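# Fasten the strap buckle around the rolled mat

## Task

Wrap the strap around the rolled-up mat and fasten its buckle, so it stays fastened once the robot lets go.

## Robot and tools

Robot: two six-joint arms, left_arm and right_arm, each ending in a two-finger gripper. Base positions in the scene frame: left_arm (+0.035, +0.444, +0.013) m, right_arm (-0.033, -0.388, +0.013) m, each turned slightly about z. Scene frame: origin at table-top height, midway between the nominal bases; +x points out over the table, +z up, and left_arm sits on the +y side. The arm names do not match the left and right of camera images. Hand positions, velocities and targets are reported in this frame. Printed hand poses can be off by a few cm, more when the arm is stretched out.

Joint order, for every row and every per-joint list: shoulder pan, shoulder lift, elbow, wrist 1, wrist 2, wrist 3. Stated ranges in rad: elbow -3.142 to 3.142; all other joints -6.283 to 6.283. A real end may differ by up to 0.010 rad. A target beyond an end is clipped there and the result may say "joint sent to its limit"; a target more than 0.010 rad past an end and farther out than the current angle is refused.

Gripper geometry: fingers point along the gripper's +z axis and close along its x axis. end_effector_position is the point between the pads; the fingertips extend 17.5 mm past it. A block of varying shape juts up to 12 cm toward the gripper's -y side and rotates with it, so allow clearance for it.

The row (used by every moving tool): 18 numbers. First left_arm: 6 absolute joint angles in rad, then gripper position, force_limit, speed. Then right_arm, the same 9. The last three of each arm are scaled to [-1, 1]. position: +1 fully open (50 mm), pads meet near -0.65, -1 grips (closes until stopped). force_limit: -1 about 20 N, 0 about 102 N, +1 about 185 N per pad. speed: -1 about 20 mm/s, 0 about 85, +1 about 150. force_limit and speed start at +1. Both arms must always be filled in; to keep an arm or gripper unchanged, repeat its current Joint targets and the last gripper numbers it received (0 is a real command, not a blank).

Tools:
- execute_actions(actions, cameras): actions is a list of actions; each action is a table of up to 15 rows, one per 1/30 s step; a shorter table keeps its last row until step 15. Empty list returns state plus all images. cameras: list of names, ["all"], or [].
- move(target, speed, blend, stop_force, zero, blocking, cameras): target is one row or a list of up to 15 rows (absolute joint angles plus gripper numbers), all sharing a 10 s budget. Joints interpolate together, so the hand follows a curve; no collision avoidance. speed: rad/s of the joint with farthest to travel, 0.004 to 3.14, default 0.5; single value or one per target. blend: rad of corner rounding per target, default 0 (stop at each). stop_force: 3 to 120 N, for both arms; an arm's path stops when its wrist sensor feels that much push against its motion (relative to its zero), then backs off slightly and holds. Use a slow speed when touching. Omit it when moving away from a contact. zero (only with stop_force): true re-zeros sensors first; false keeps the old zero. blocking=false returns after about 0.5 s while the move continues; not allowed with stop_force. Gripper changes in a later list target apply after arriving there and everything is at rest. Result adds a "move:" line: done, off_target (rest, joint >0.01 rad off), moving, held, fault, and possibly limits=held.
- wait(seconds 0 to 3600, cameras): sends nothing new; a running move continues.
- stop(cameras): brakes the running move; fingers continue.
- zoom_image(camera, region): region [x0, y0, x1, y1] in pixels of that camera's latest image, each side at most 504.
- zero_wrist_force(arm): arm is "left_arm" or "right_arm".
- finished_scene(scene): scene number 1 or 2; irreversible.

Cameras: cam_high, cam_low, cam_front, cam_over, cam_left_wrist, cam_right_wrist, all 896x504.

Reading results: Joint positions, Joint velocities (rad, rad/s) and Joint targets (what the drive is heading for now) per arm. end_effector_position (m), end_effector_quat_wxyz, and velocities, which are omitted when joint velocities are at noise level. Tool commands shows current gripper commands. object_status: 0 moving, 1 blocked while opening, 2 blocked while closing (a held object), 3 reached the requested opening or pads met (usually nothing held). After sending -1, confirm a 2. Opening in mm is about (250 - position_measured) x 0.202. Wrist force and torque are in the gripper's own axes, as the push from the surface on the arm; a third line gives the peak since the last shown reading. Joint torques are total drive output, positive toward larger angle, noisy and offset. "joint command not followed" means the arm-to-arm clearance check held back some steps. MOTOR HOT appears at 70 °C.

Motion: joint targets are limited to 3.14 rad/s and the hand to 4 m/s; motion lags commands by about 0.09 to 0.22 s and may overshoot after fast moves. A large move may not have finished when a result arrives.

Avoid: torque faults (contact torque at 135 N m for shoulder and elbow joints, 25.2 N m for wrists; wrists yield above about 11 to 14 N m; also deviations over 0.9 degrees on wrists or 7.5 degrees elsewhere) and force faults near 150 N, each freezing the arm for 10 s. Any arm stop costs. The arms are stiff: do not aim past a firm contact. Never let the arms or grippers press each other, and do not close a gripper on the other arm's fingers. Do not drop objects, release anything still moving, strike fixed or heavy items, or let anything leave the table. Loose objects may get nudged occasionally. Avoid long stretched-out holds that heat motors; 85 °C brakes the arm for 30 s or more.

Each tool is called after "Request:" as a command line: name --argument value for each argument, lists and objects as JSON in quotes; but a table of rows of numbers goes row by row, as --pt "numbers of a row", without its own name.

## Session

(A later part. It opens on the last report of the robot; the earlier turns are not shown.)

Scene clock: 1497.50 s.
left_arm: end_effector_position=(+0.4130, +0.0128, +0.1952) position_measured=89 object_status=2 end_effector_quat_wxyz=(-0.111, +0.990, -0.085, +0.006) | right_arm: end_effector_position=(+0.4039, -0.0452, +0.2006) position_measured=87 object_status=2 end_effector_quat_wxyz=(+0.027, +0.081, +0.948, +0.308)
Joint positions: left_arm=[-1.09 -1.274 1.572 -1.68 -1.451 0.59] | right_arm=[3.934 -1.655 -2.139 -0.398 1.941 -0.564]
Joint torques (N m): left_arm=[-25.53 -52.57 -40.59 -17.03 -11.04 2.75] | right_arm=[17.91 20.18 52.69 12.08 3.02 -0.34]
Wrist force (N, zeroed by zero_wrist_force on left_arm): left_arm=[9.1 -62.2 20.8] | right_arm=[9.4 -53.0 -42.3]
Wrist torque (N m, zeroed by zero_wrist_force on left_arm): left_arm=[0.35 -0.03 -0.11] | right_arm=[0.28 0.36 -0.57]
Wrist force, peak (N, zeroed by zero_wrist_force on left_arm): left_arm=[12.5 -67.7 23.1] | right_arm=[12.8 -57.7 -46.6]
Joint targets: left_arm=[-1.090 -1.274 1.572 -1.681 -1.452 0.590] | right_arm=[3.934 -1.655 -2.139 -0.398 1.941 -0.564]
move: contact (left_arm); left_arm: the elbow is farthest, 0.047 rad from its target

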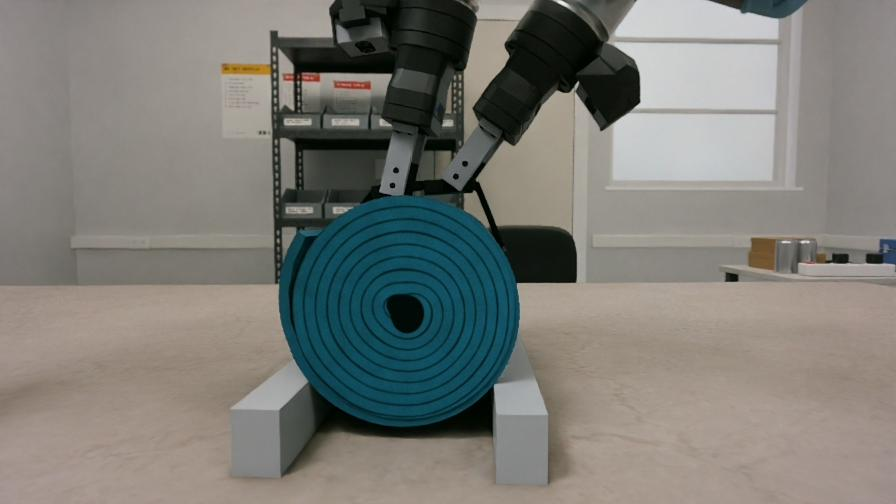

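Request:
move --target '[-1.086,-1.2976,1.6013,-1.7019,-1.4509,0.5934,-0.98,0,-1,3.934,-1.655,-2.139,-0.398,1.941,-0.564,-1,0,-1]' --speed 0.05

Request:
move --target '[-1.1162,-1.2466,1.5349,-1.6828,-1.4561,0.5634,-0.98,0,-1,3.934,-1.655,-2.139,-0.398,1.941,-0.564,-1,0,-1]' --speed 0.03 --stop_force 45 --cameras '["cam_front","cam_high"]'

Request:
zoom_image --camera "cam_front" --region '[340, 140, 480, 210]'

Request:
zoom_image --camera "cam_high" --region '[390, 190, 450, 230]'

Scene clock: 1505.70 s.
left_arm: end_effector_position=(+0.4121, +0.0197, +0.1966) position_measured=89 object_status=2 end_effector_quat_wxyz=(-0.104, +0.991, -0.085, +0.010) | right_arm: end_effector_position=(+0.4039, -0.0452, +0.2007) position_measured=87 object_status=2 end_effector_quat_wxyz=(+0.027, +0.081, +0.948, +0.308)
Joint positions: left_arm=[-1.086 -1.298 1.602 -1.702 -1.451 0.593] | right_arm=[3.934 -1.655 -2.139 -0.398 1.941 -0.564]
Joint torques (N m): left_arm=[8.2 -32.09 -31.62 -1.46 2.21 1.71] | right_arm=[-6.38 21.46 15.85 3.25 -1.49 1.1]
Wrist force (N, zeroed by zero_wrist_force on left_arm): left_arm=[-1.1 3.6 1.0] | right_arm=[-1.6 -5.7 1.4]
Wrist torque (N m, zeroed by zero_wrist_force on left_arm): left_arm=[0.66 0.13 0.18] | right_arm=[-0.48 0.27 -0.35]
Wrist force, peak (N, zeroed by zero_wrist_force on left_arm): left_arm=[9.2 -62.4 20.8] | right_arm=[9.4 -53.1 -42.3]
Joint targets: left_arm=[-1.086 -1.298 1.601 -1.702 -1.451 0.593] | right_arm=[3.934 -1.655 -2.139 -0.398 1.941 -0.564]
move: done

Scene clock: 1506.83 s.
left_arm: end_effector_position=(+0.4116, +0.0154, +0.1965) position_measured=89 object_status=2 end_effector_quat_wxyz=(-0.105, +0.991, -0.085, +0.010) | right_arm: end_effector_position=(+0.4039, -0.0452, +0.2006) position_measured=87 object_status=2 end_effector_quat_wxyz=(+0.027, +0.081, +0.948, +0.308)
Joint positions: left_arm=[-1.09 -1.29 1.592 -1.699 -1.451 0.589] | right_arm=[3.934 -1.655 -2.139 -0.398 1.941 -0.564]
Joint torques (N m): left_arm=[-13.54 -48.95 -30.39 -13.93 -5.72 3.23] | right_arm=[20.07 22.02 46.58 11.9 6.87 1.05]
Wrist force (N, zeroed by zero_wrist_force on left_arm): left_arm=[5.9 -39.7 10.7] | right_arm=[4.8 -39.2 -24.4]
Wrist torque (N m, zeroed by zero_wrist_force on left_arm): left_arm=[0.36 -0.06 -0.46] | right_arm=[-0.28 0.26 -0.19]
Wrist force, peak (N, zeroed by zero_wrist_force on left_arm): left_arm=[7.1 -46.5 13.7] | right_arm=[5.8 -44.7 -29.8]
Joint targets: left_arm=[-1.090 -1.290 1.592 -1.699 -1.451 0.589] | right_arm=[3.934 -1.655 -2.139 -0.398 1.941 -0.564]
move: contact (left_arm); left_arm: the elbow is farthest, 0.057 rad from its target
Images, in order (width x height): cam_high 896x504, cam_front 896x504.

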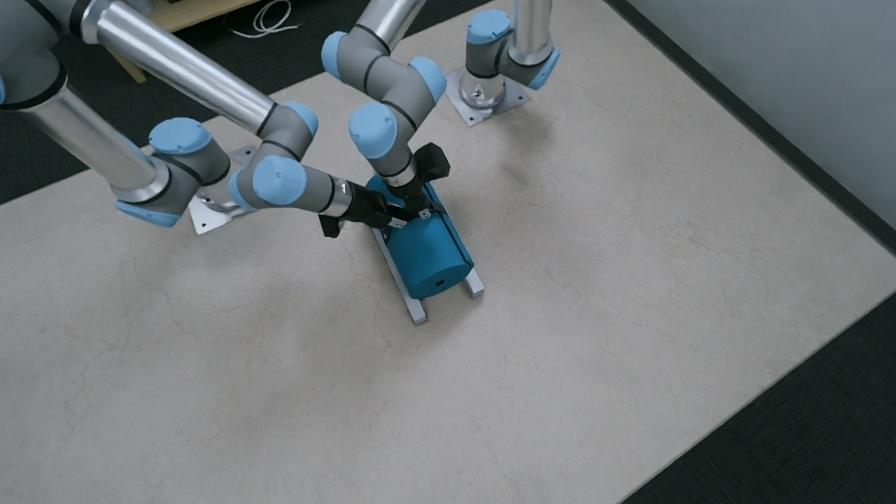

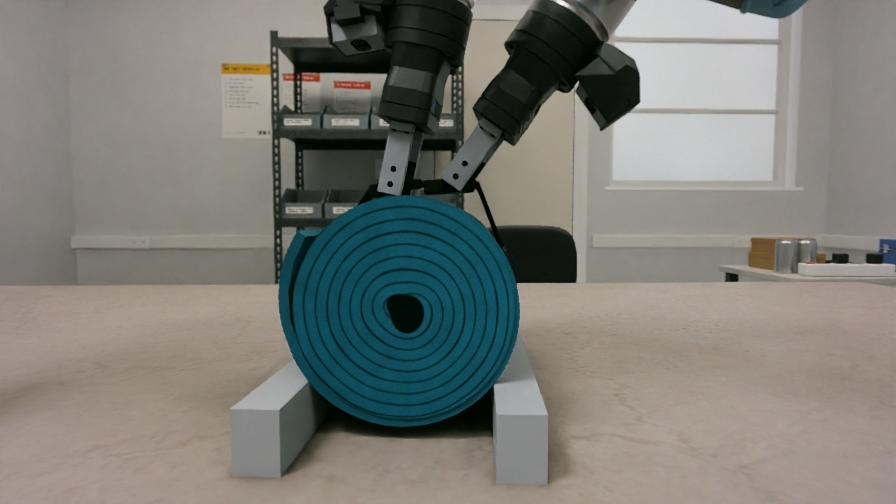

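Scaled by 3.600.

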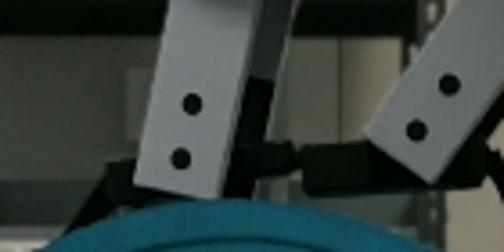

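Scaled by 8.400.

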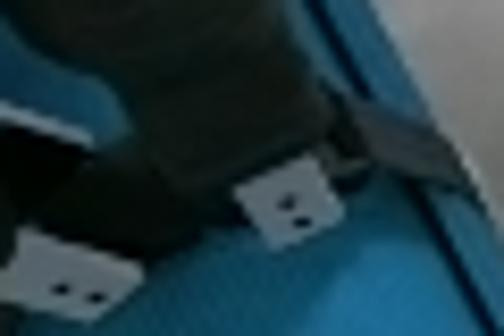

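Request:
move --target '[-1.0726,-1.2825,1.5838,-1.7007,-1.4509,0.6068,-0.98,0,-1,3.934,-1.655,-2.139,-0.398,1.941,-0.564,-1,0,-1]' --speed 0.05

Request:
move --target '[-1.1028,-1.2315,1.5174,-1.6816,-1.4561,0.5768,-0.98,0,-1,3.934,-1.655,-2.139,-0.398,1.941,-0.564,-1,0,-1]' --speed 0.03 --stop_force 45 --cameras '["cam_front"]'

Request:
zoom_image --camera "cam_front" --region '[340, 140, 480, 210]'

Scene clock: 1514.20 s.
left_arm: end_effector_position=(+0.4209, +0.0186, +0.1958) position_measured=89 object_status=2 end_effector_quat_wxyz=(-0.104, +0.991, -0.085, +0.009) | right_arm: end_effector_position=(+0.4038, -0.0451, +0.2007) position_measured=87 object_status=2 end_effector_quat_wxyz=(+0.027, +0.081, +0.947, +0.308)
Joint positions: left_arm=[-1.072 -1.282 1.584 -1.701 -1.451 0.607] | right_arm=[3.934 -1.655 -2.139 -0.398 1.941 -0.564]
Joint torques (N m): left_arm=[-7.58 -43.82 -20.6 -4.36 2.22 -2.3] | right_arm=[-5.55 23.21 15.88 3.18 -1.49 1]
Wrist force (N, zeroed by zero_wrist_force on left_arm): left_arm=[-2.4 3.6 0.9] | right_arm=[-1.9 -5.1 1.6]
Wrist torque (N m, zeroed by zero_wrist_force on left_arm): left_arm=[0.64 0.19 0.16] | right_arm=[-0.37 0.32 -0.36]
Wrist force, peak (N, zeroed by zero_wrist_force on left_arm): left_arm=[6.0 -39.8 10.6] | right_arm=[4.9 -39.4 -24.7]
Joint targets: left_arm=[-1.073 -1.282 1.584 -1.701 -1.451 0.607] | right_arm=[3.934 -1.655 -2.139 -0.398 1.941 -0.564]
move: done

Scene clock: 1515.70 s.
left_arm: end_effector_position=(+0.4199, +0.0127, +0.1955) position_measured=89 object_status=2 end_effector_quat_wxyz=(-0.104, +0.991, -0.085, +0.009) | right_arm: end_effector_position=(+0.4039, -0.0452, +0.2006) position_measured=87 object_status=2 end_effector_quat_wxyz=(+0.027, +0.081, +0.948, +0.308)
Joint positions: left_arm=[-1.078 -1.272 1.571 -1.696 -1.452 0.601] | right_arm=[3.934 -1.655 -2.139 -0.398 1.941 -0.564]
Joint torques (N m): left_arm=[-13.08 -52.01 -32.54 -14.53 -4.61 2.48] | right_arm=[22.62 23.68 44.26 10.85 8 0.98]
Wrist force (N, zeroed by zero_wrist_force on left_arm): left_arm=[-0.7 -40.8 14.3] | right_arm=[-0.1 -38.1 -28.0]
Wrist torque (N m, zeroed by zero_wrist_force on left_arm): left_arm=[0.36 0.24 0.15] | right_arm=[-0.24 0.26 -0.20]
Wrist force, peak (N, zeroed by zero_wrist_force on left_arm): left_arm=[1.7 -47.3 16.7] | right_arm=[1.8 -42.4 -33.2]
Joint targets: left_arm=[-1.078 -1.272 1.571 -1.696 -1.452 0.601] | right_arm=[3.934 -1.655 -2.139 -0.398 1.941 -0.564]
move: contact (left_arm); left_arm: the elbow is farthest, 0.053 rad from its target

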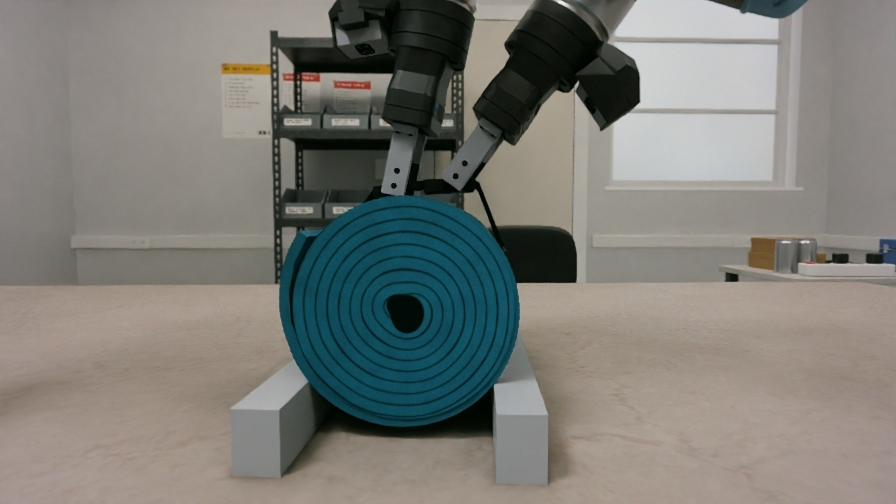

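Scaled by 3.600.

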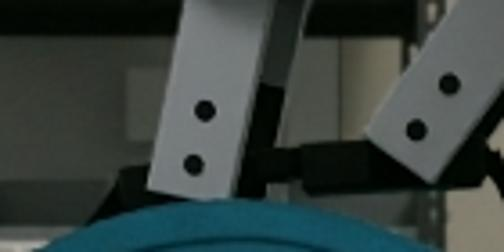

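Request:
move --target '[-1.1028,-1.2315,1.5174,-1.6816,-1.4561,0.5768,-0.98,0,-1,3.934,-1.655,-2.139,-0.398,1.941,-0.564,-1,0,-1]' --speed 0.03 --stop_force 75 --zero false --cameras '["cam_front"]'

Request:
zoom_image --camera "cam_front" --region '[340, 140, 480, 210]'

Scene clock: 1519.90 s.
left_arm: end_effector_position=(+0.4189, +0.0091, +0.1948) position_measured=89 object_status=2 end_effector_quat_wxyz=(-0.113, +0.990, -0.086, +0.009) | right_arm: end_effector_position=(+0.4039, -0.0452, +0.2006) position_measured=87 object_status=2 end_effector_quat_wxyz=(+0.027, +0.081, +0.948, +0.308)
Joint positions: left_arm=[-1.086 -1.259 1.554 -1.677 -1.444 0.593] | right_arm=[3.934 -1.655 -2.139 -0.398 1.941 -0.564]
Joint torques (N m): left_arm=[-26.48 -51.61 -38.22 -16.99 -10.9 2.7] | right_arm=[18.18 25.49 44.3 11.9 4.35 0.96]
Wrist force (N, zeroed by zero_wrist_force on left_arm): left_arm=[7.3 -61.4 18.8] | right_arm=[7.4 -54.5 -40.4]
Wrist torque (N m, zeroed by zero_wrist_force on left_arm): left_arm=[0.31 0.10 -0.05] | right_arm=[0.09 0.39 -0.29]
Wrist force, peak (N, zeroed by zero_wrist_force on left_arm): left_arm=[13.9 -68.6 22.9] | right_arm=[13.5 -59.0 -48.5]
Joint targets: left_arm=[-1.086 -1.259 1.554 -1.677 -1.446 0.593] | right_arm=[3.934 -1.655 -2.139 -0.398 1.941 -0.564]
move: contact (left_arm); left_arm: the elbow is farthest, 0.036 rad from its target

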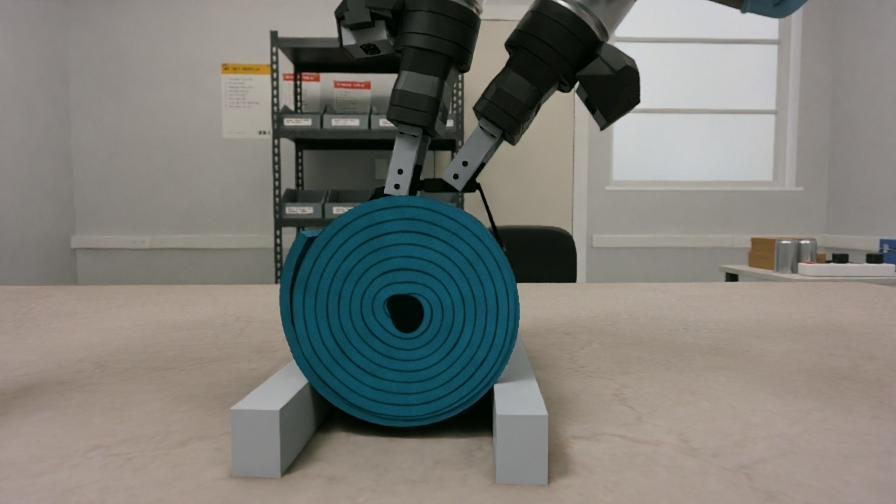

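Scaled by 3.600.

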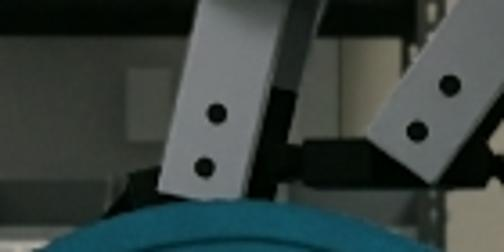

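Request:
move --pt "-1.081 -1.258 1.55 -1.691 -1.4535 0.598 -0.98 0 -1 3.934 -1.655 -2.139 -0.398 1.941 -0.564 -1 0 -1" --pt "-1.0965 -1.2245 1.5095 -1.6812 -1.4561 0.583 -0.98 0 -1 3.934 -1.655 -2.139 -0.398 1.941 -0.564 -1 0 -1" --speed 0.03 --stop_force 70 --zero false --cameras '["cam_front"]'

Request:
zoom_image --camera "cam_front" --region '[340, 140, 480, 210]'

Scene clock: 1525.87 s.
left_arm: end_effector_position=(+0.4193, +0.0091, +0.1943) position_measured=89 object_status=2 end_effector_quat_wxyz=(-0.116, +0.990, -0.085, +0.004) | right_arm: end_effector_position=(+0.4039, -0.0452, +0.2006) position_measured=87 object_status=2 end_effector_quat_wxyz=(+0.027, +0.081, +0.948, +0.308)
Joint positions: left_arm=[-1.083 -1.251 1.542 -1.662 -1.449 0.595] | right_arm=[3.934 -1.655 -2.139 -0.398 1.941 -0.564]
Joint torques (N m): left_arm=[-16.76 -40.75 -31.48 -10.47 -7.16 0.04] | right_arm=[21.9 26.61 43.91 12.9 7.51 0.82]
Wrist force (N, zeroed by zero_wrist_force on left_arm): left_arm=[6.1 -47.0 12.7] | right_arm=[6.0 -44.3 -28.9]
Wrist torque (N m, zeroed by zero_wrist_force on left_arm): left_arm=[0.21 0.11 0.04] | right_arm=[-0.09 0.37 -0.31]
Wrist force, peak (N, zeroed by zero_wrist_force on left_arm): left_arm=[12.3 -69.8 21.5] | right_arm=[11.6 -60.6 -47.2]
Joint targets: left_arm=[-1.084 -1.251 1.542 -1.664 -1.451 0.595] | right_arm=[3.934 -1.655 -2.139 -0.398 1.941 -0.564]
Tool commands: left_gripper/position=-0.976471 left_gripper/force_limit=+0.003922 left_gripper/speed=-1.0 right_gripper/position=-1.0 right_gripper/force_limit=+0.0 right_gripper/speed=-1.0
TORQUE FAULT: the wrist 1 of the left arm strayed more than 0.9 degrees from its planned motion, and that arm stopped. A torque fault puts only its own arm into a fault stop. That arm's remaining commands of this call were not run. That arm may still press on what stopped it. That arm is still stopped at the end of this call. That arm stays stopped for about 10 more seconds. Until then a move that you send moves the other arm only, and its call returns only when the move has ended. Once the stop has ended, the next robot result says so. If the stop ends while you think or write, that arm runs what you send next. While its stop runs, that arm takes no new command, but its gripper still runs the gripper command that each later call begins with. Until it ends, the stop uses up actions while you think or wait. An arm that is not stopped still takes commands.
move: fault (left_arm); path passed 1 of 2 targets; left_arm: the elbow is farthest, 0.033 rad from its target

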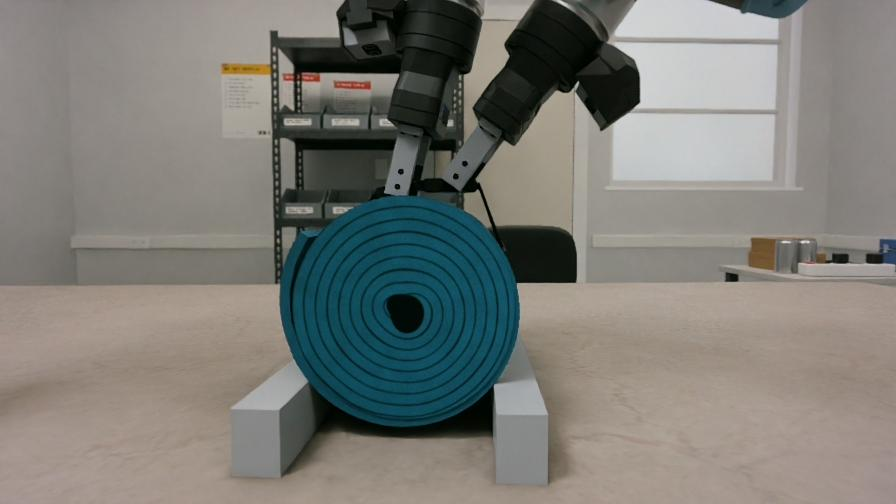

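Scaled by 3.600.

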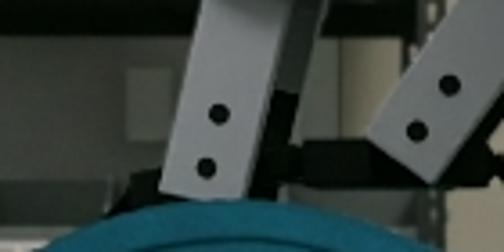

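Request:
wait --seconds 10 --cameras '["cam_right_wrist","cam_left_wrist"]'

Request:
zoom_image --camera "cam_right_wrist" --region '[380, 180, 600, 340]'

Request:
zoom_image --camera "cam_left_wrist" --region '[370, 180, 620, 340]'

Scene clock: 1540.27 s.
left_arm: end_effector_position=(+0.4193, +0.0091, +0.1943) position_measured=89 object_status=2 end_effector_quat_wxyz=(-0.116, +0.990, -0.085, +0.004) | right_arm: end_effector_position=(+0.4039, -0.0452, +0.2006) position_measured=87 object_status=2 end_effector_quat_wxyz=(+0.027, +0.081, +0.948, +0.308)
Joint positions: left_arm=[-1.083 -1.251 1.542 -1.662 -1.449 0.595] | right_arm=[3.934 -1.655 -2.139 -0.398 1.941 -0.564]
Joint torques (N m): left_arm=[-18.4 -41.92 -31.13 -10.7 -7.12 -0.03] | right_arm=[16.53 31.19 43.87 10.39 7.6 0.58]
Wrist force (N, zeroed by zero_wrist_force on left_arm): left_arm=[5.9 -46.6 12.6] | right_arm=[5.8 -44.2 -28.6]
Wrist torque (N m, zeroed by zero_wrist_force on left_arm): left_arm=[0.20 0.10 0.05] | right_arm=[-0.10 0.38 -0.31]
Wrist force, peak (N, zeroed by zero_wrist_force on left_arm): left_arm=[5.8 -47.0 12.5] | right_arm=[5.8 -44.1 -29.0]
Joint targets: left_arm=[-1.083 -1.251 1.542 -1.662 -1.449 0.595] | right_arm=[3.934 -1.655 -2.139 -0.398 1.941 -0.564]
Tool commands: left_gripper/position=-0.976471 left_gripper/force_limit=+0.003922 left_gripper/speed=-1.0 right_gripper/position=-1.0 right_gripper/force_limit=+0.0 right_gripper/speed=-1.0
TORQUE FAULT, CONTINUED: the left arm's stop, for the torque fault of the wrist 1 that an earlier result reported, is over. The rest of the stop counts as 20 of the actions that you can send in this scene. That arm's target is now where it stood when the stop ended, not its last command. That arm keeps its grip as last carried out and accepts commands again. That arm stops again at each new torque fault.
wait: 10.00 s; at rest from the start
Images, in order (width x height): cam_left_wrist 896x504, cam_right_wrist 896x504.

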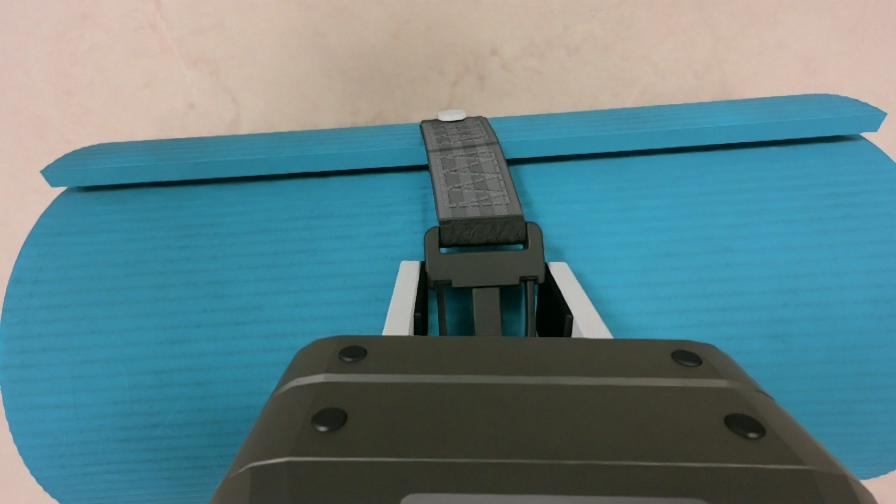

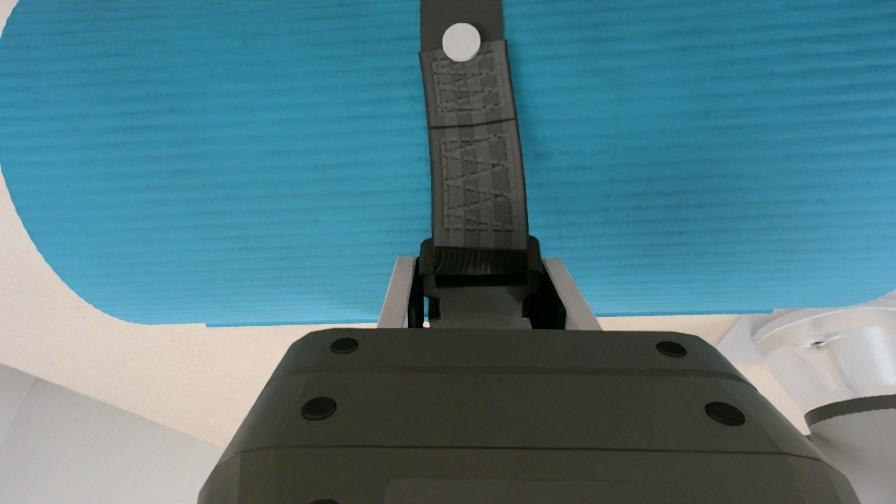

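Scaled by 2.291.

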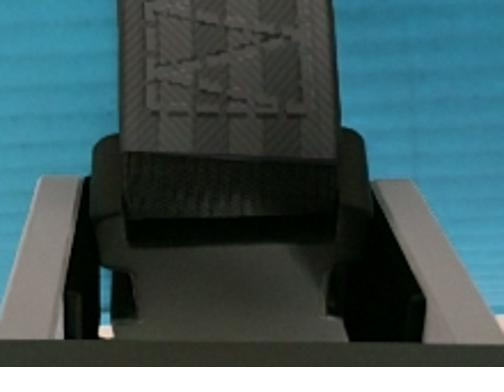

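Scaled by 2.016.

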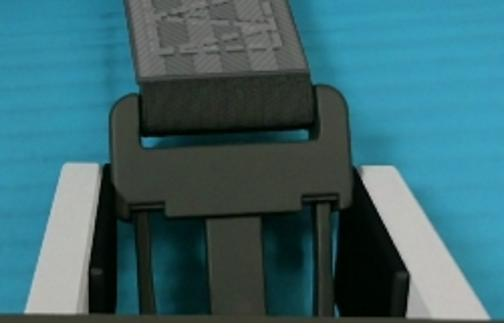

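Request:
move --pt "-1.0845 -1.2486 1.5388 -1.6611 -1.449 0.6436 -0.98 0 -1 3.934 -1.655 -2.139 -0.398 1.941 -0.564 -1 0 -1" --pt "-1.0854 -1.2469 1.5367 -1.6604 -1.449 0.5426 -0.98 0 -1 3.934 -1.655 -2.139 -0.398 1.941 -0.564 -1 0 -1" --pt "-1.0864 -1.2453 1.5345 -1.6598 -1.449 0.6416 -0.98 0 -1 3.934 -1.655 -2.139 -0.398 1.941 -0.564 -1 0 -1" --pt "-1.0874 -1.2437 1.5324 -1.6592 -1.449 0.5407 -0.98 0 -1 3.934 -1.655 -2.139 -0.398 1.941 -0.564 -1 0 -1" --speed 0.06 --stop_force 66 --zero false --cameras '["cam_front"]'

Request:
zoom_image --camera "cam_front" --region '[340, 140, 480, 210]'

Scene clock: 1557.83 s.
left_arm: end_effector_position=(+0.4192, +0.0083, +0.1943) position_measured=89 object_status=2 end_effector_quat_wxyz=(-0.117, +0.988, -0.100, +0.002) | right_arm: end_effector_position=(+0.4039, -0.0452, +0.2006) position_measured=87 object_status=2 end_effector_quat_wxyz=(+0.027, +0.081, +0.948, +0.308)
Joint positions: left_arm=[-1.084 -1.25 1.54 -1.661 -1.449 0.625] | right_arm=[3.934 -1.655 -2.139 -0.398 1.941 -0.564]
Joint torques (N m): left_arm=[-29.19 -49.99 -36.85 -17.04 -10.66 2.91] | right_arm=[14.42 31.84 43.94 15.37 4.84 0.49]
Wrist force (N, zeroed by zero_wrist_force on left_arm): left_arm=[9.3 -62.8 19.0] | right_arm=[11.4 -55.8 -40.9]
Wrist torque (N m, zeroed by zero_wrist_force on left_arm): left_arm=[0.29 0.06 -0.09] | right_arm=[0.10 0.45 -0.37]
Wrist force, peak (N, zeroed by zero_wrist_force on left_arm): left_arm=[9.9 -63.6 19.3] | right_arm=[11.9 -56.3 -41.6]
Joint targets: left_arm=[-1.084 -1.250 1.540 -1.661 -1.449 0.625] | right_arm=[3.934 -1.655 -2.139 -0.398 1.941 -0.564]
move: contact (left_arm); path passed 0 of 4 targets; left_arm: the wrist 3 is farthest, 0.084 rad from its target

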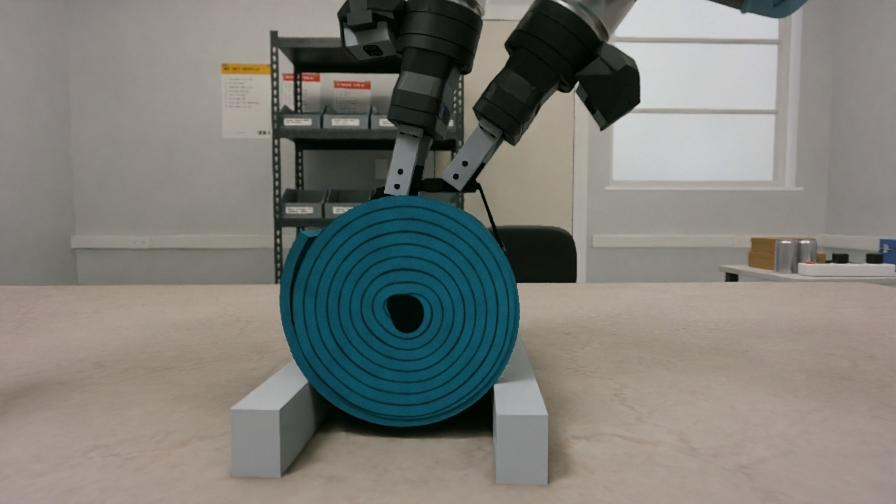

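Scaled by 3.600.

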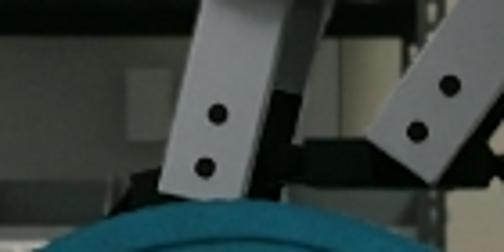

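Request:
move --target '[-1.0764,-1.2496,1.5402,-1.6625,-1.4496,0.6026,-0.98,0,-1,3.934,-1.655,-2.139,-0.398,1.941,-0.564,-1,0,-1]' --speed 0.05

Request:
move --target '[-1.0842,-1.2366,1.5231,-1.6575,-1.4496,0.5949,-0.98,0,-1,3.934,-1.655,-2.139,-0.398,1.941,-0.564,-1,0,-1]' --speed 0.03 --stop_force 64 --zero false

Scene clock: 1564.53 s.
left_arm: end_effector_position=(+0.4225, +0.0108, +0.1943) position_measured=89 object_status=2 end_effector_quat_wxyz=(-0.116, +0.990, -0.085, +0.003) | right_arm: end_effector_position=(+0.4039, -0.0451, +0.2007) position_measured=87 object_status=2 end_effector_quat_wxyz=(+0.027, +0.081, +0.947, +0.308)
Joint positions: left_arm=[-1.076 -1.25 1.54 -1.663 -1.45 0.602] | right_arm=[3.934 -1.655 -2.139 -0.398 1.941 -0.564]
Joint torques (N m): left_arm=[1.57 -46.03 -28.97 -3.05 1.07 2.23] | right_arm=[8.96 29.15 24.75 3.34 2.69 0.41]
Wrist force (N, zeroed by zero_wrist_force on left_arm): left_arm=[-5.2 -2.3 3.2] | right_arm=[-4.4 -9.1 -3.1]
Wrist torque (N m, zeroed by zero_wrist_force on left_arm): left_arm=[0.63 0.22 0.33] | right_arm=[-0.46 0.21 -0.27]
Wrist force, peak (N, zeroed by zero_wrist_force on left_arm): left_arm=[9.7 -63.1 18.9] | right_arm=[11.5 -55.9 -41.0]
Joint targets: left_arm=[-1.076 -1.250 1.540 -1.662 -1.450 0.603] | right_arm=[3.934 -1.655 -2.139 -0.398 1.941 -0.564]
move: done

Scene clock: 1565.87 s.
left_arm: end_effector_position=(+0.4213, +0.0029, +0.1940) position_measured=89 object_status=2 end_effector_quat_wxyz=(-0.116, +0.990, -0.085, +0.003) | right_arm: end_effector_position=(+0.4039, -0.0453, +0.2006) position_measured=87 object_status=2 end_effector_quat_wxyz=(+0.027, +0.081, +0.948, +0.308)
Joint positions: left_arm=[-1.084 -1.237 1.523 -1.657 -1.45 0.595] | right_arm=[3.934 -1.655 -2.139 -0.398 1.941 -0.564]
Joint torques (N m): left_arm=[-6.2 -52.11 -26.05 -11.12 -4.96 2.24] | right_arm=[5.14 27.8 31.03 8.82 6.3 0.37]
Wrist force (N, zeroed by zero_wrist_force on left_arm): left_arm=[-1.8 -20.6 9.2] | right_arm=[-1.1 -23.7 -14.0]
Wrist torque (N m, zeroed by zero_wrist_force on left_arm): left_arm=[0.70 0.19 0.23] | right_arm=[-0.22 0.22 -0.21]
Wrist force, peak (N, zeroed by zero_wrist_force on left_arm): left_arm=[-2.9 -22.0 9.6] | right_arm=[-2.1 -24.5 -15.0]
Joint targets: left_arm=[-1.084 -1.237 1.523 -1.657 -1.450 0.595] | right_arm=[3.934 -1.655 -2.139 -0.398 1.941 -0.564]
move: done

Request:
move --target '[-1.0978,-1.2138,1.493,-1.6488,-1.45,0.5814,-0.98,0,-1,3.934,-1.655,-2.139,-0.398,1.941,-0.564,-1,0,-1]' --speed 0.03 --stop_force 62 --zero false --cameras '["cam_front"]'

Request:
zoom_image --camera "cam_front" --region '[340, 140, 480, 210]'

Scene clock: 1571.47 s.
left_arm: end_effector_position=(+0.4200, -0.0036, +0.1935) position_measured=89 object_status=2 end_effector_quat_wxyz=(-0.118, +0.989, -0.086, +0.003) | right_arm: end_effector_position=(+0.4039, -0.0452, +0.2006) position_measured=87 object_status=2 end_effector_quat_wxyz=(+0.027, +0.081, +0.948, +0.308)
Joint positions: left_arm=[-1.091 -1.225 1.507 -1.65 -1.45 0.588] | right_arm=[3.934 -1.655 -2.139 -0.398 1.941 -0.564]
Joint torques (N m): left_arm=[-13.05 -53.27 -34.28 -16.92 -8.29 1.66] | right_arm=[23.13 23.74 35.93 11.5 4.43 0.28]
Wrist force (N, zeroed by zero_wrist_force on left_arm): left_arm=[-3.6 -46.1 15.3] | right_arm=[-2.8 -41.6 -28.9]
Wrist torque (N m, zeroed by zero_wrist_force on left_arm): left_arm=[0.41 0.49 1.04] | right_arm=[0.09 0.59 -0.73]
Wrist force, peak (N, zeroed by zero_wrist_force on left_arm): left_arm=[-3.0 -57.4 19.6] | right_arm=[-2.7 -49.0 -36.8]
Joint targets: left_arm=[-1.091 -1.225 1.507 -1.652 -1.450 0.588] | right_arm=[3.934 -1.655 -2.139 -0.398 1.941 -0.564]
move: contact (left_arm); left_arm: the elbow is farthest, 0.014 rad from its target

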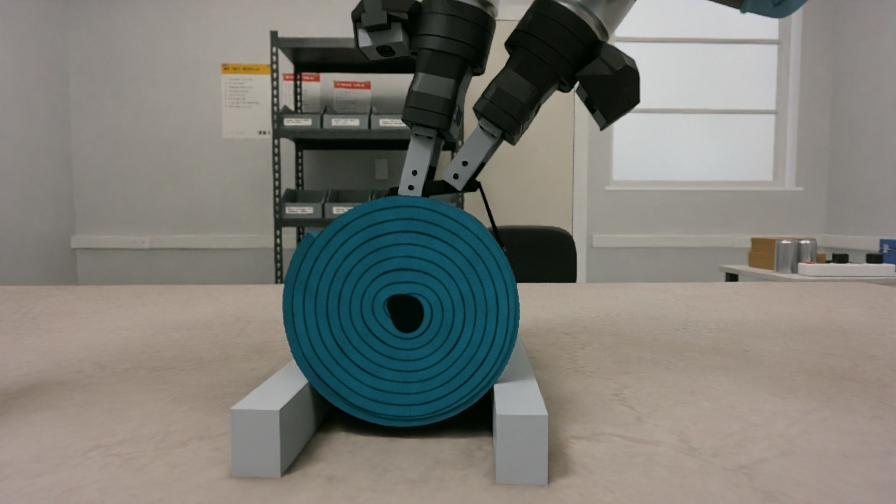

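Scaled by 3.600.

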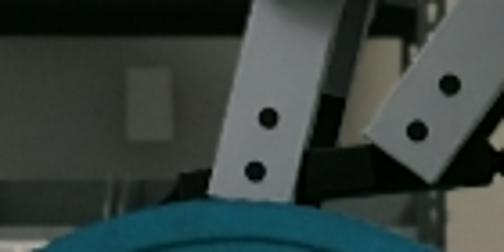

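Request:
move --pt "-1.0895 -1.2275 1.5103 -1.653 -1.45 0.5895 -0.98 0 -1 3.934 -1.655 -2.139 -0.398 1.941 -0.564 -1 0 -1" --pt "-1.0895 -1.2275 1.5103 -1.653 -1.45 0.5895 0.3 0 -1 3.934 -1.655 -2.139 -0.398 1.941 -0.564 -1 0 -1" --pt "-1.0774 -1.2478 1.537 -1.6607 -1.45 0.6014 0.3 0 -1 3.934 -1.655 -2.139 -0.398 1.941 -0.564 -1 0 -1" --speed 0.04 --cameras '["cam_front","cam_left_wrist"]'

Request:
zoom_image --camera "cam_front" --region '[340, 140, 480, 210]'

Scene clock: 1581.60 s.
left_arm: end_effector_position=(+0.4223, +0.0099, +0.1945) position_measured=89 object_status=2 end_effector_quat_wxyz=(-0.116, +0.990, -0.085, +0.003) | right_arm: end_effector_position=(+0.4039, -0.0452, +0.2006) position_measured=87 object_status=2 end_effector_quat_wxyz=(+0.027, +0.081, +0.948, +0.308)
Joint positions: left_arm=[-1.077 -1.248 1.537 -1.661 -1.45 0.602] | right_arm=[3.934 -1.655 -2.139 -0.398 1.941 -0.564]
Joint torques (N m): left_arm=[-2.97 -39.29 -35.14 -3.94 2.23 0.45] | right_arm=[-3.01 20.07 8.82 1.56 -2.35 0.21]
Wrist force (N, zeroed by zero_wrist_force on left_arm): left_arm=[-2.7 7.8 5.4] | right_arm=[-2.9 3.4 -0.4]
Wrist torque (N m, zeroed by zero_wrist_force on left_arm): left_arm=[0.93 0.20 0.16] | right_arm=[-0.11 0.41 -0.39]
Wrist force, peak (N, zeroed by zero_wrist_force on left_arm): left_arm=[-4.9 -46.3 15.9] | right_arm=[-4.0 -41.7 -29.5]
Joint targets: left_arm=[-1.077 -1.248 1.537 -1.661 -1.450 0.601] | right_arm=[3.934 -1.655 -2.139 -0.398 1.941 -0.564]
move: done

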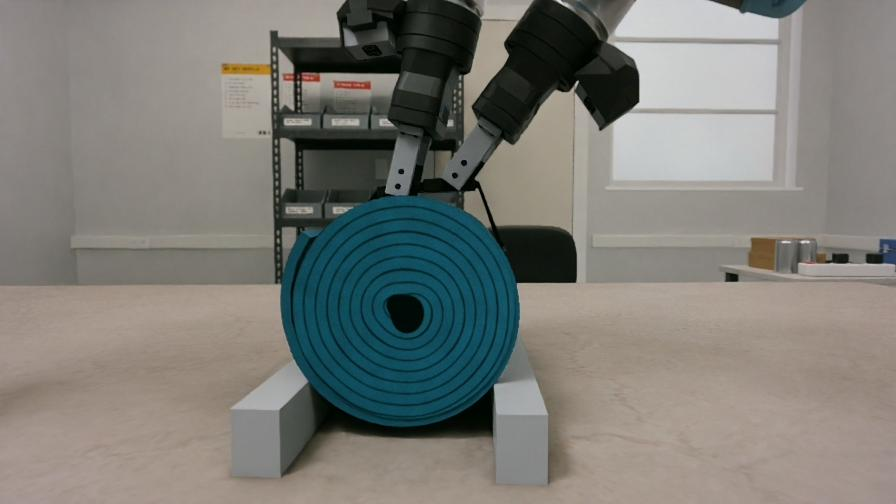

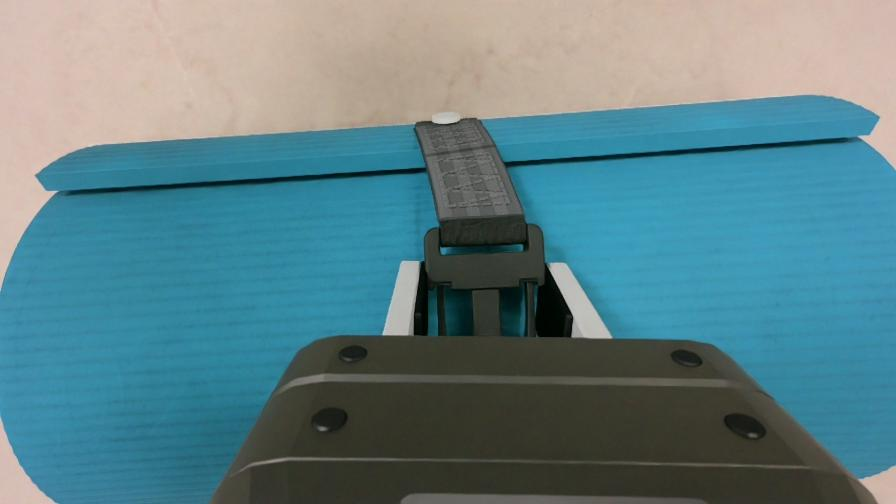

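Scaled by 3.600.

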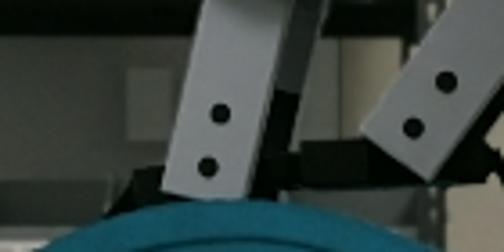

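Request:
move --target '[-1.0905,-1.226,1.5085,-1.6525,-1.45,0.5885,0.28,0,-1,3.934,-1.655,-2.139,-0.398,1.941,-0.564,-1,0,-1]' --speed 0.03 --stop_force 55

Request:
move --target '[-1.0905,-1.226,1.5085,-1.6525,-1.45,0.5885,0.62,0,-0.5,3.934,-1.655,-2.139,-0.398,1.941,-0.564,-1,0,-1]' --cameras '["cam_front"]'

Request:
zoom_image --camera "cam_front" --region '[340, 140, 480, 210]'

Scene clock: 1589.43 s.
left_arm: end_effector_position=(+0.4203, -0.0035, +0.1939) position_measured=89 object_status=2 end_effector_quat_wxyz=(-0.117, +0.989, -0.085, +0.004) | right_arm: end_effector_position=(+0.4039, -0.0452, +0.2006) position_measured=87 object_status=2 end_effector_quat_wxyz=(+0.027, +0.081, +0.948, +0.308)
Joint positions: left_arm=[-1.09 -1.226 1.509 -1.652 -1.45 0.588] | right_arm=[3.934 -1.655 -2.139 -0.398 1.941 -0.564]
Joint torques (N m): left_arm=[-28.97 -56.51 -36.5 -16.93 -7.63 1.9] | right_arm=[24.48 15.86 43.12 10.75 5.09 0.16]
Wrist force (N, zeroed by zero_wrist_force on left_arm): left_arm=[-5.1 -43.7 18.7] | right_arm=[-4.8 -36.9 -28.9]
Wrist torque (N m, zeroed by zero_wrist_force on left_arm): left_arm=[0.64 0.44 0.86] | right_arm=[0.33 0.59 -0.54]
Wrist force, peak (N, zeroed by zero_wrist_force on left_arm): left_arm=[-5.3 -43.6 19.1] | right_arm=[-4.7 -37.2 -28.7]
Joint targets: left_arm=[-1.091 -1.226 1.509 -1.653 -1.450 0.589] | right_arm=[3.934 -1.655 -2.139 -0.398 1.941 -0.564]
move: done

Scene clock: 1589.93 s.
left_arm: end_effector_position=(+0.4203, -0.0036, +0.1940) position_measured=59 object_status=3 end_effector_quat_wxyz=(-0.117, +0.989, -0.085, +0.004) | right_arm: end_effector_position=(+0.4038, -0.0452, +0.2006) position_measured=87 object_status=2 end_effector_quat_wxyz=(+0.027, +0.081, +0.948, +0.308)
Joint positions: left_arm=[-1.091 -1.226 1.509 -1.653 -1.45 0.589] | right_arm=[3.934 -1.655 -2.139 -0.398 1.941 -0.564]
Joint torques (N m): left_arm=[-11.26 -40.24 -36.8 -5.03 -3.01 1.52] | right_arm=[0.79 20.75 42.92 10.11 5.27 0.12]
Wrist force (N, zeroed by zero_wrist_force on left_arm): left_arm=[3.3 -22.3 2.8] | right_arm=[2.9 -25.3 -7.4]
Wrist torque (N m, zeroed by zero_wrist_force on left_arm): left_arm=[0.50 0.33 0.79] | right_arm=[0.11 0.85 -0.79]
Wrist force, peak (N, zeroed by zero_wrist_force on left_arm): left_arm=[-3.8 -42.2 16.9] | right_arm=[-3.4 -36.4 -26.1]
Joint targets: left_arm=[-1.091 -1.226 1.509 -1.653 -1.450 0.589] | right_arm=[3.934 -1.655 -2.139 -0.398 1.941 -0.564]
move: done

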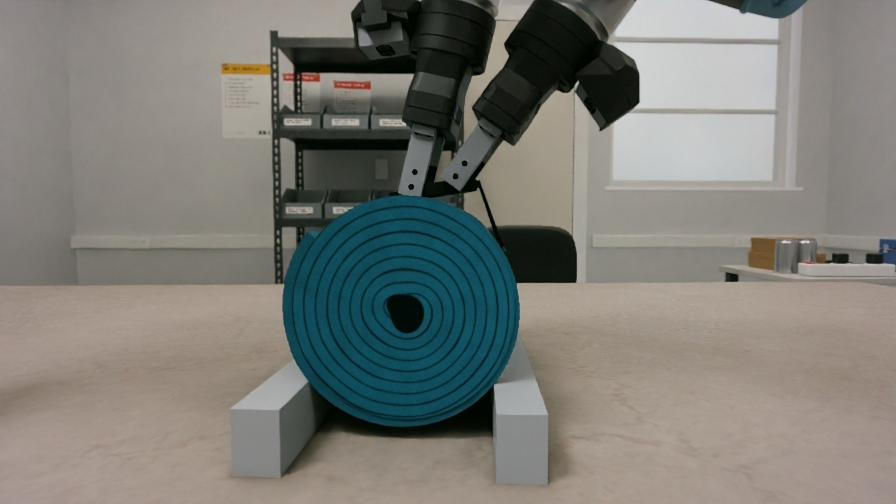

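Scaled by 3.600.

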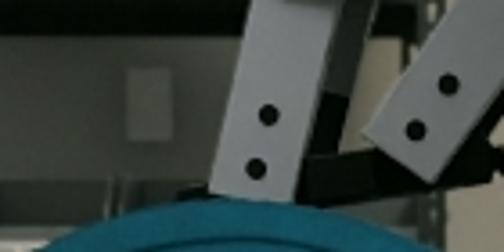

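Request:
move --target '[-1.076,-1.2504,1.5406,-1.6618,-1.45,0.6029,0.62,0,-0.5,3.934,-1.655,-2.139,-0.398,1.941,-0.564,-1,0,-1]' --speed 0.04 --cameras '["cam_left_wrist"]'

Scene clock: 1593.53 s.
left_arm: end_effector_position=(+0.4224, +0.0115, +0.1945) position_measured=59 object_status=3 end_effector_quat_wxyz=(-0.116, +0.990, -0.085, +0.002) | right_arm: end_effector_position=(+0.4039, -0.0452, +0.2006) position_measured=87 object_status=2 end_effector_quat_wxyz=(+0.027, +0.081, +0.948, +0.308)
Joint positions: left_arm=[-1.076 -1.251 1.541 -1.662 -1.45 0.603] | right_arm=[3.934 -1.655 -2.139 -0.398 1.941 -0.564]
Joint torques (N m): left_arm=[-3.63 -35.38 -30.54 -3.49 2.07 0.54] | right_arm=[4.28 37.34 24.7 3.45 2.73 0.09]
Wrist force (N, zeroed by zero_wrist_force on left_arm): left_arm=[-2.0 4.8 -1.1] | right_arm=[-2.1 -4.5 6.8]
Wrist torque (N m, zeroed by zero_wrist_force on left_arm): left_arm=[0.75 0.24 0.18] | right_arm=[-0.34 0.47 -0.39]
Wrist force, peak (N, zeroed by zero_wrist_force on left_arm): left_arm=[3.3 -22.2 2.5] | right_arm=[2.7 -25.2 -7.2]
Joint targets: left_arm=[-1.076 -1.250 1.541 -1.662 -1.450 0.603] | right_arm=[3.934 -1.655 -2.139 -0.398 1.941 -0.564]
move: done

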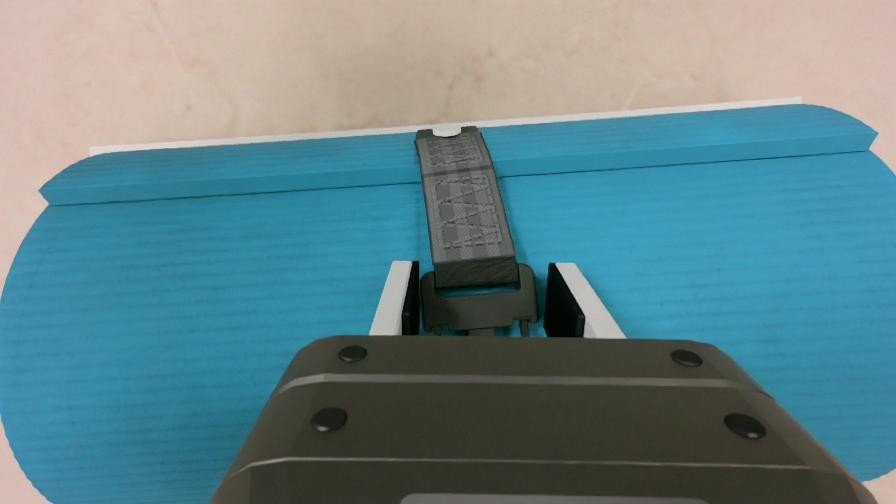

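Request:
move --pt "-1.0702 -1.2602 1.5534 -1.6655 -1.45 0.6087 0.62 0 -0.5 3.934 -1.655 -2.139 -0.398 1.941 -0.564 -1 0 -1" --pt "-1.0702 -1.2602 1.5534 -1.6655 -1.45 0.6087 -1 0.2 -1 3.934 -1.655 -2.139 -0.398 1.941 -0.564 -1 0 -1" --speed 0.04 --cameras '["cam_left_wrist"]'

Request:
move --target '[-1.0838,-1.2374,1.5234,-1.6568,-1.45,0.5953,-1,0.2,-1,3.934,-1.655,-2.139,-0.398,1.941,-0.564,-1,0,-1]' --speed 0.03 --stop_force 62 --cameras '["cam_front","cam_left_wrist"]'

Request:
zoom_image --camera "cam_front" --region '[340, 140, 480, 210]'

Scene clock: 1603.57 s.
left_arm: end_effector_position=(+0.4231, +0.0173, +0.1947) position_measured=89 object_status=2 end_effector_quat_wxyz=(-0.116, +0.990, -0.085, +0.002) | right_arm: end_effector_position=(+0.4039, -0.0452, +0.2006) position_measured=87 object_status=2 end_effector_quat_wxyz=(+0.027, +0.081, +0.948, +0.308)
Joint positions: left_arm=[-1.07 -1.26 1.553 -1.666 -1.45 0.609] | right_arm=[3.934 -1.655 -2.139 -0.398 1.941 -0.564]
Joint torques (N m): left_arm=[-7.15 -32.29 -31.7 -0.61 0.99 -2.51] | right_arm=[5.41 37.06 17.17 4.75 -0.1 0.02]
Wrist force (N, zeroed by zero_wrist_force on left_arm): left_arm=[-0.7 1.5 0.2] | right_arm=[-0.5 -7.3 4.8]
Wrist torque (N m, zeroed by zero_wrist_force on left_arm): left_arm=[0.73 0.17 0.08] | right_arm=[-0.35 0.47 -0.36]
Wrist force, peak (N, zeroed by zero_wrist_force on left_arm): left_arm=[-1.8 5.6 -1.0] | right_arm=[-4.2 -5.8 6.1]
Joint targets: left_arm=[-1.070 -1.260 1.553 -1.665 -1.450 0.609] | right_arm=[3.934 -1.655 -2.139 -0.398 1.941 -0.564]
move: done

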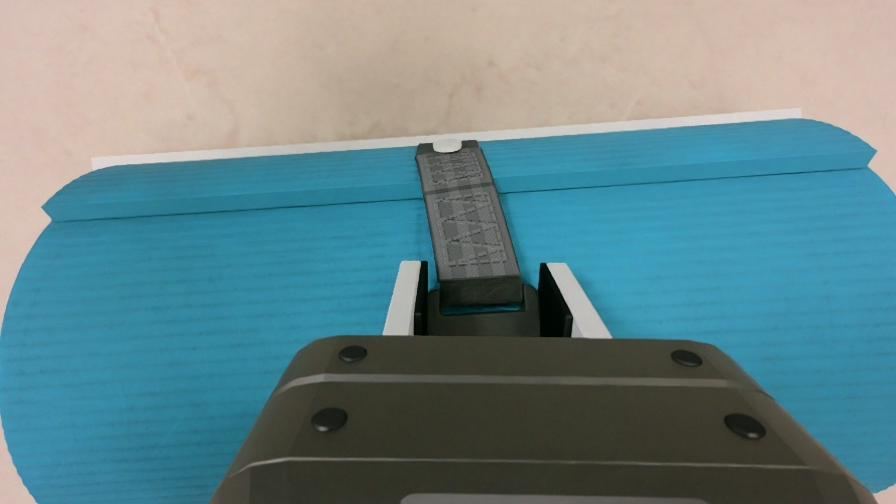

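Scene clock: 1605.57 s.
left_arm: end_effector_position=(+0.4215, +0.0041, +0.1945) position_measured=89 object_status=2 end_effector_quat_wxyz=(-0.116, +0.990, -0.085, +0.003) | right_arm: end_effector_position=(+0.4039, -0.0452, +0.2006) position_measured=87 object_status=2 end_effector_quat_wxyz=(+0.027, +0.081, +0.948, +0.308)
Joint positions: left_arm=[-1.083 -1.239 1.525 -1.657 -1.45 0.596] | right_arm=[3.934 -1.655 -2.139 -0.398 1.941 -0.564]
Joint torques (N m): left_arm=[-7.88 -8.15 -2.48 -11.03 -7.33 2.38] | right_arm=[5.49 35.21 31.7 8.07 2.93 0.04]
Wrist force (N, zeroed by zero_wrist_force on left_arm): left_arm=[-8.0 -51.2 -57.5] | right_arm=[-2.2 -10.7 13.1]
Wrist torque (N m, zeroed by zero_wrist_force on left_arm): left_arm=[0.60 0.42 0.19] | right_arm=[-0.37 0.57 -0.34]
Wrist force, peak (N, zeroed by zero_wrist_force on left_arm): left_arm=[-8.7 -61.7 -55.3] | right_arm=[-1.9 -19.8 4.4]
Joint targets: left_arm=[-1.083 -1.239 1.525 -1.657 -1.450 0.596] | right_arm=[3.934 -1.655 -2.139 -0.398 1.941 -0.564]
move: contact (left_arm)

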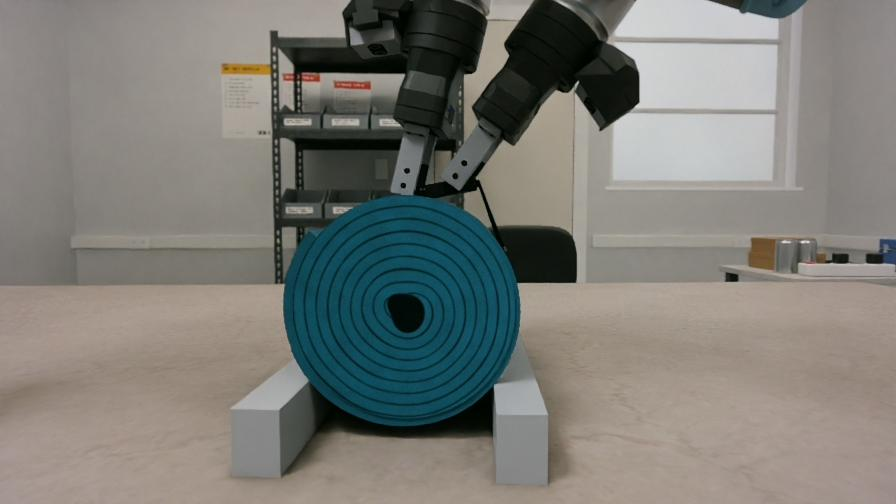

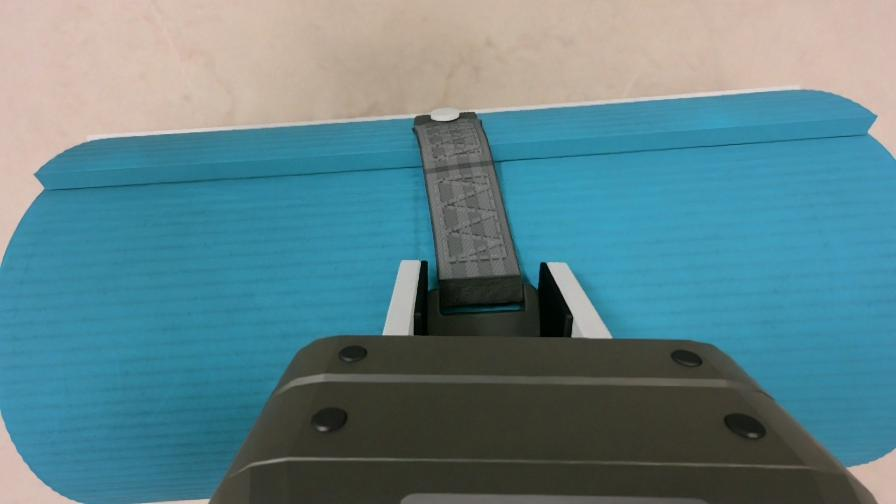

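Scaled by 3.600.

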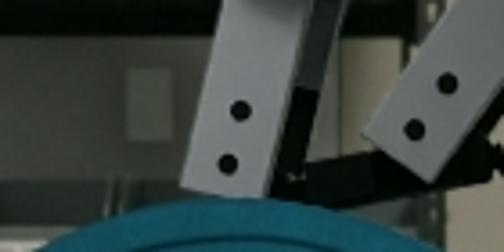

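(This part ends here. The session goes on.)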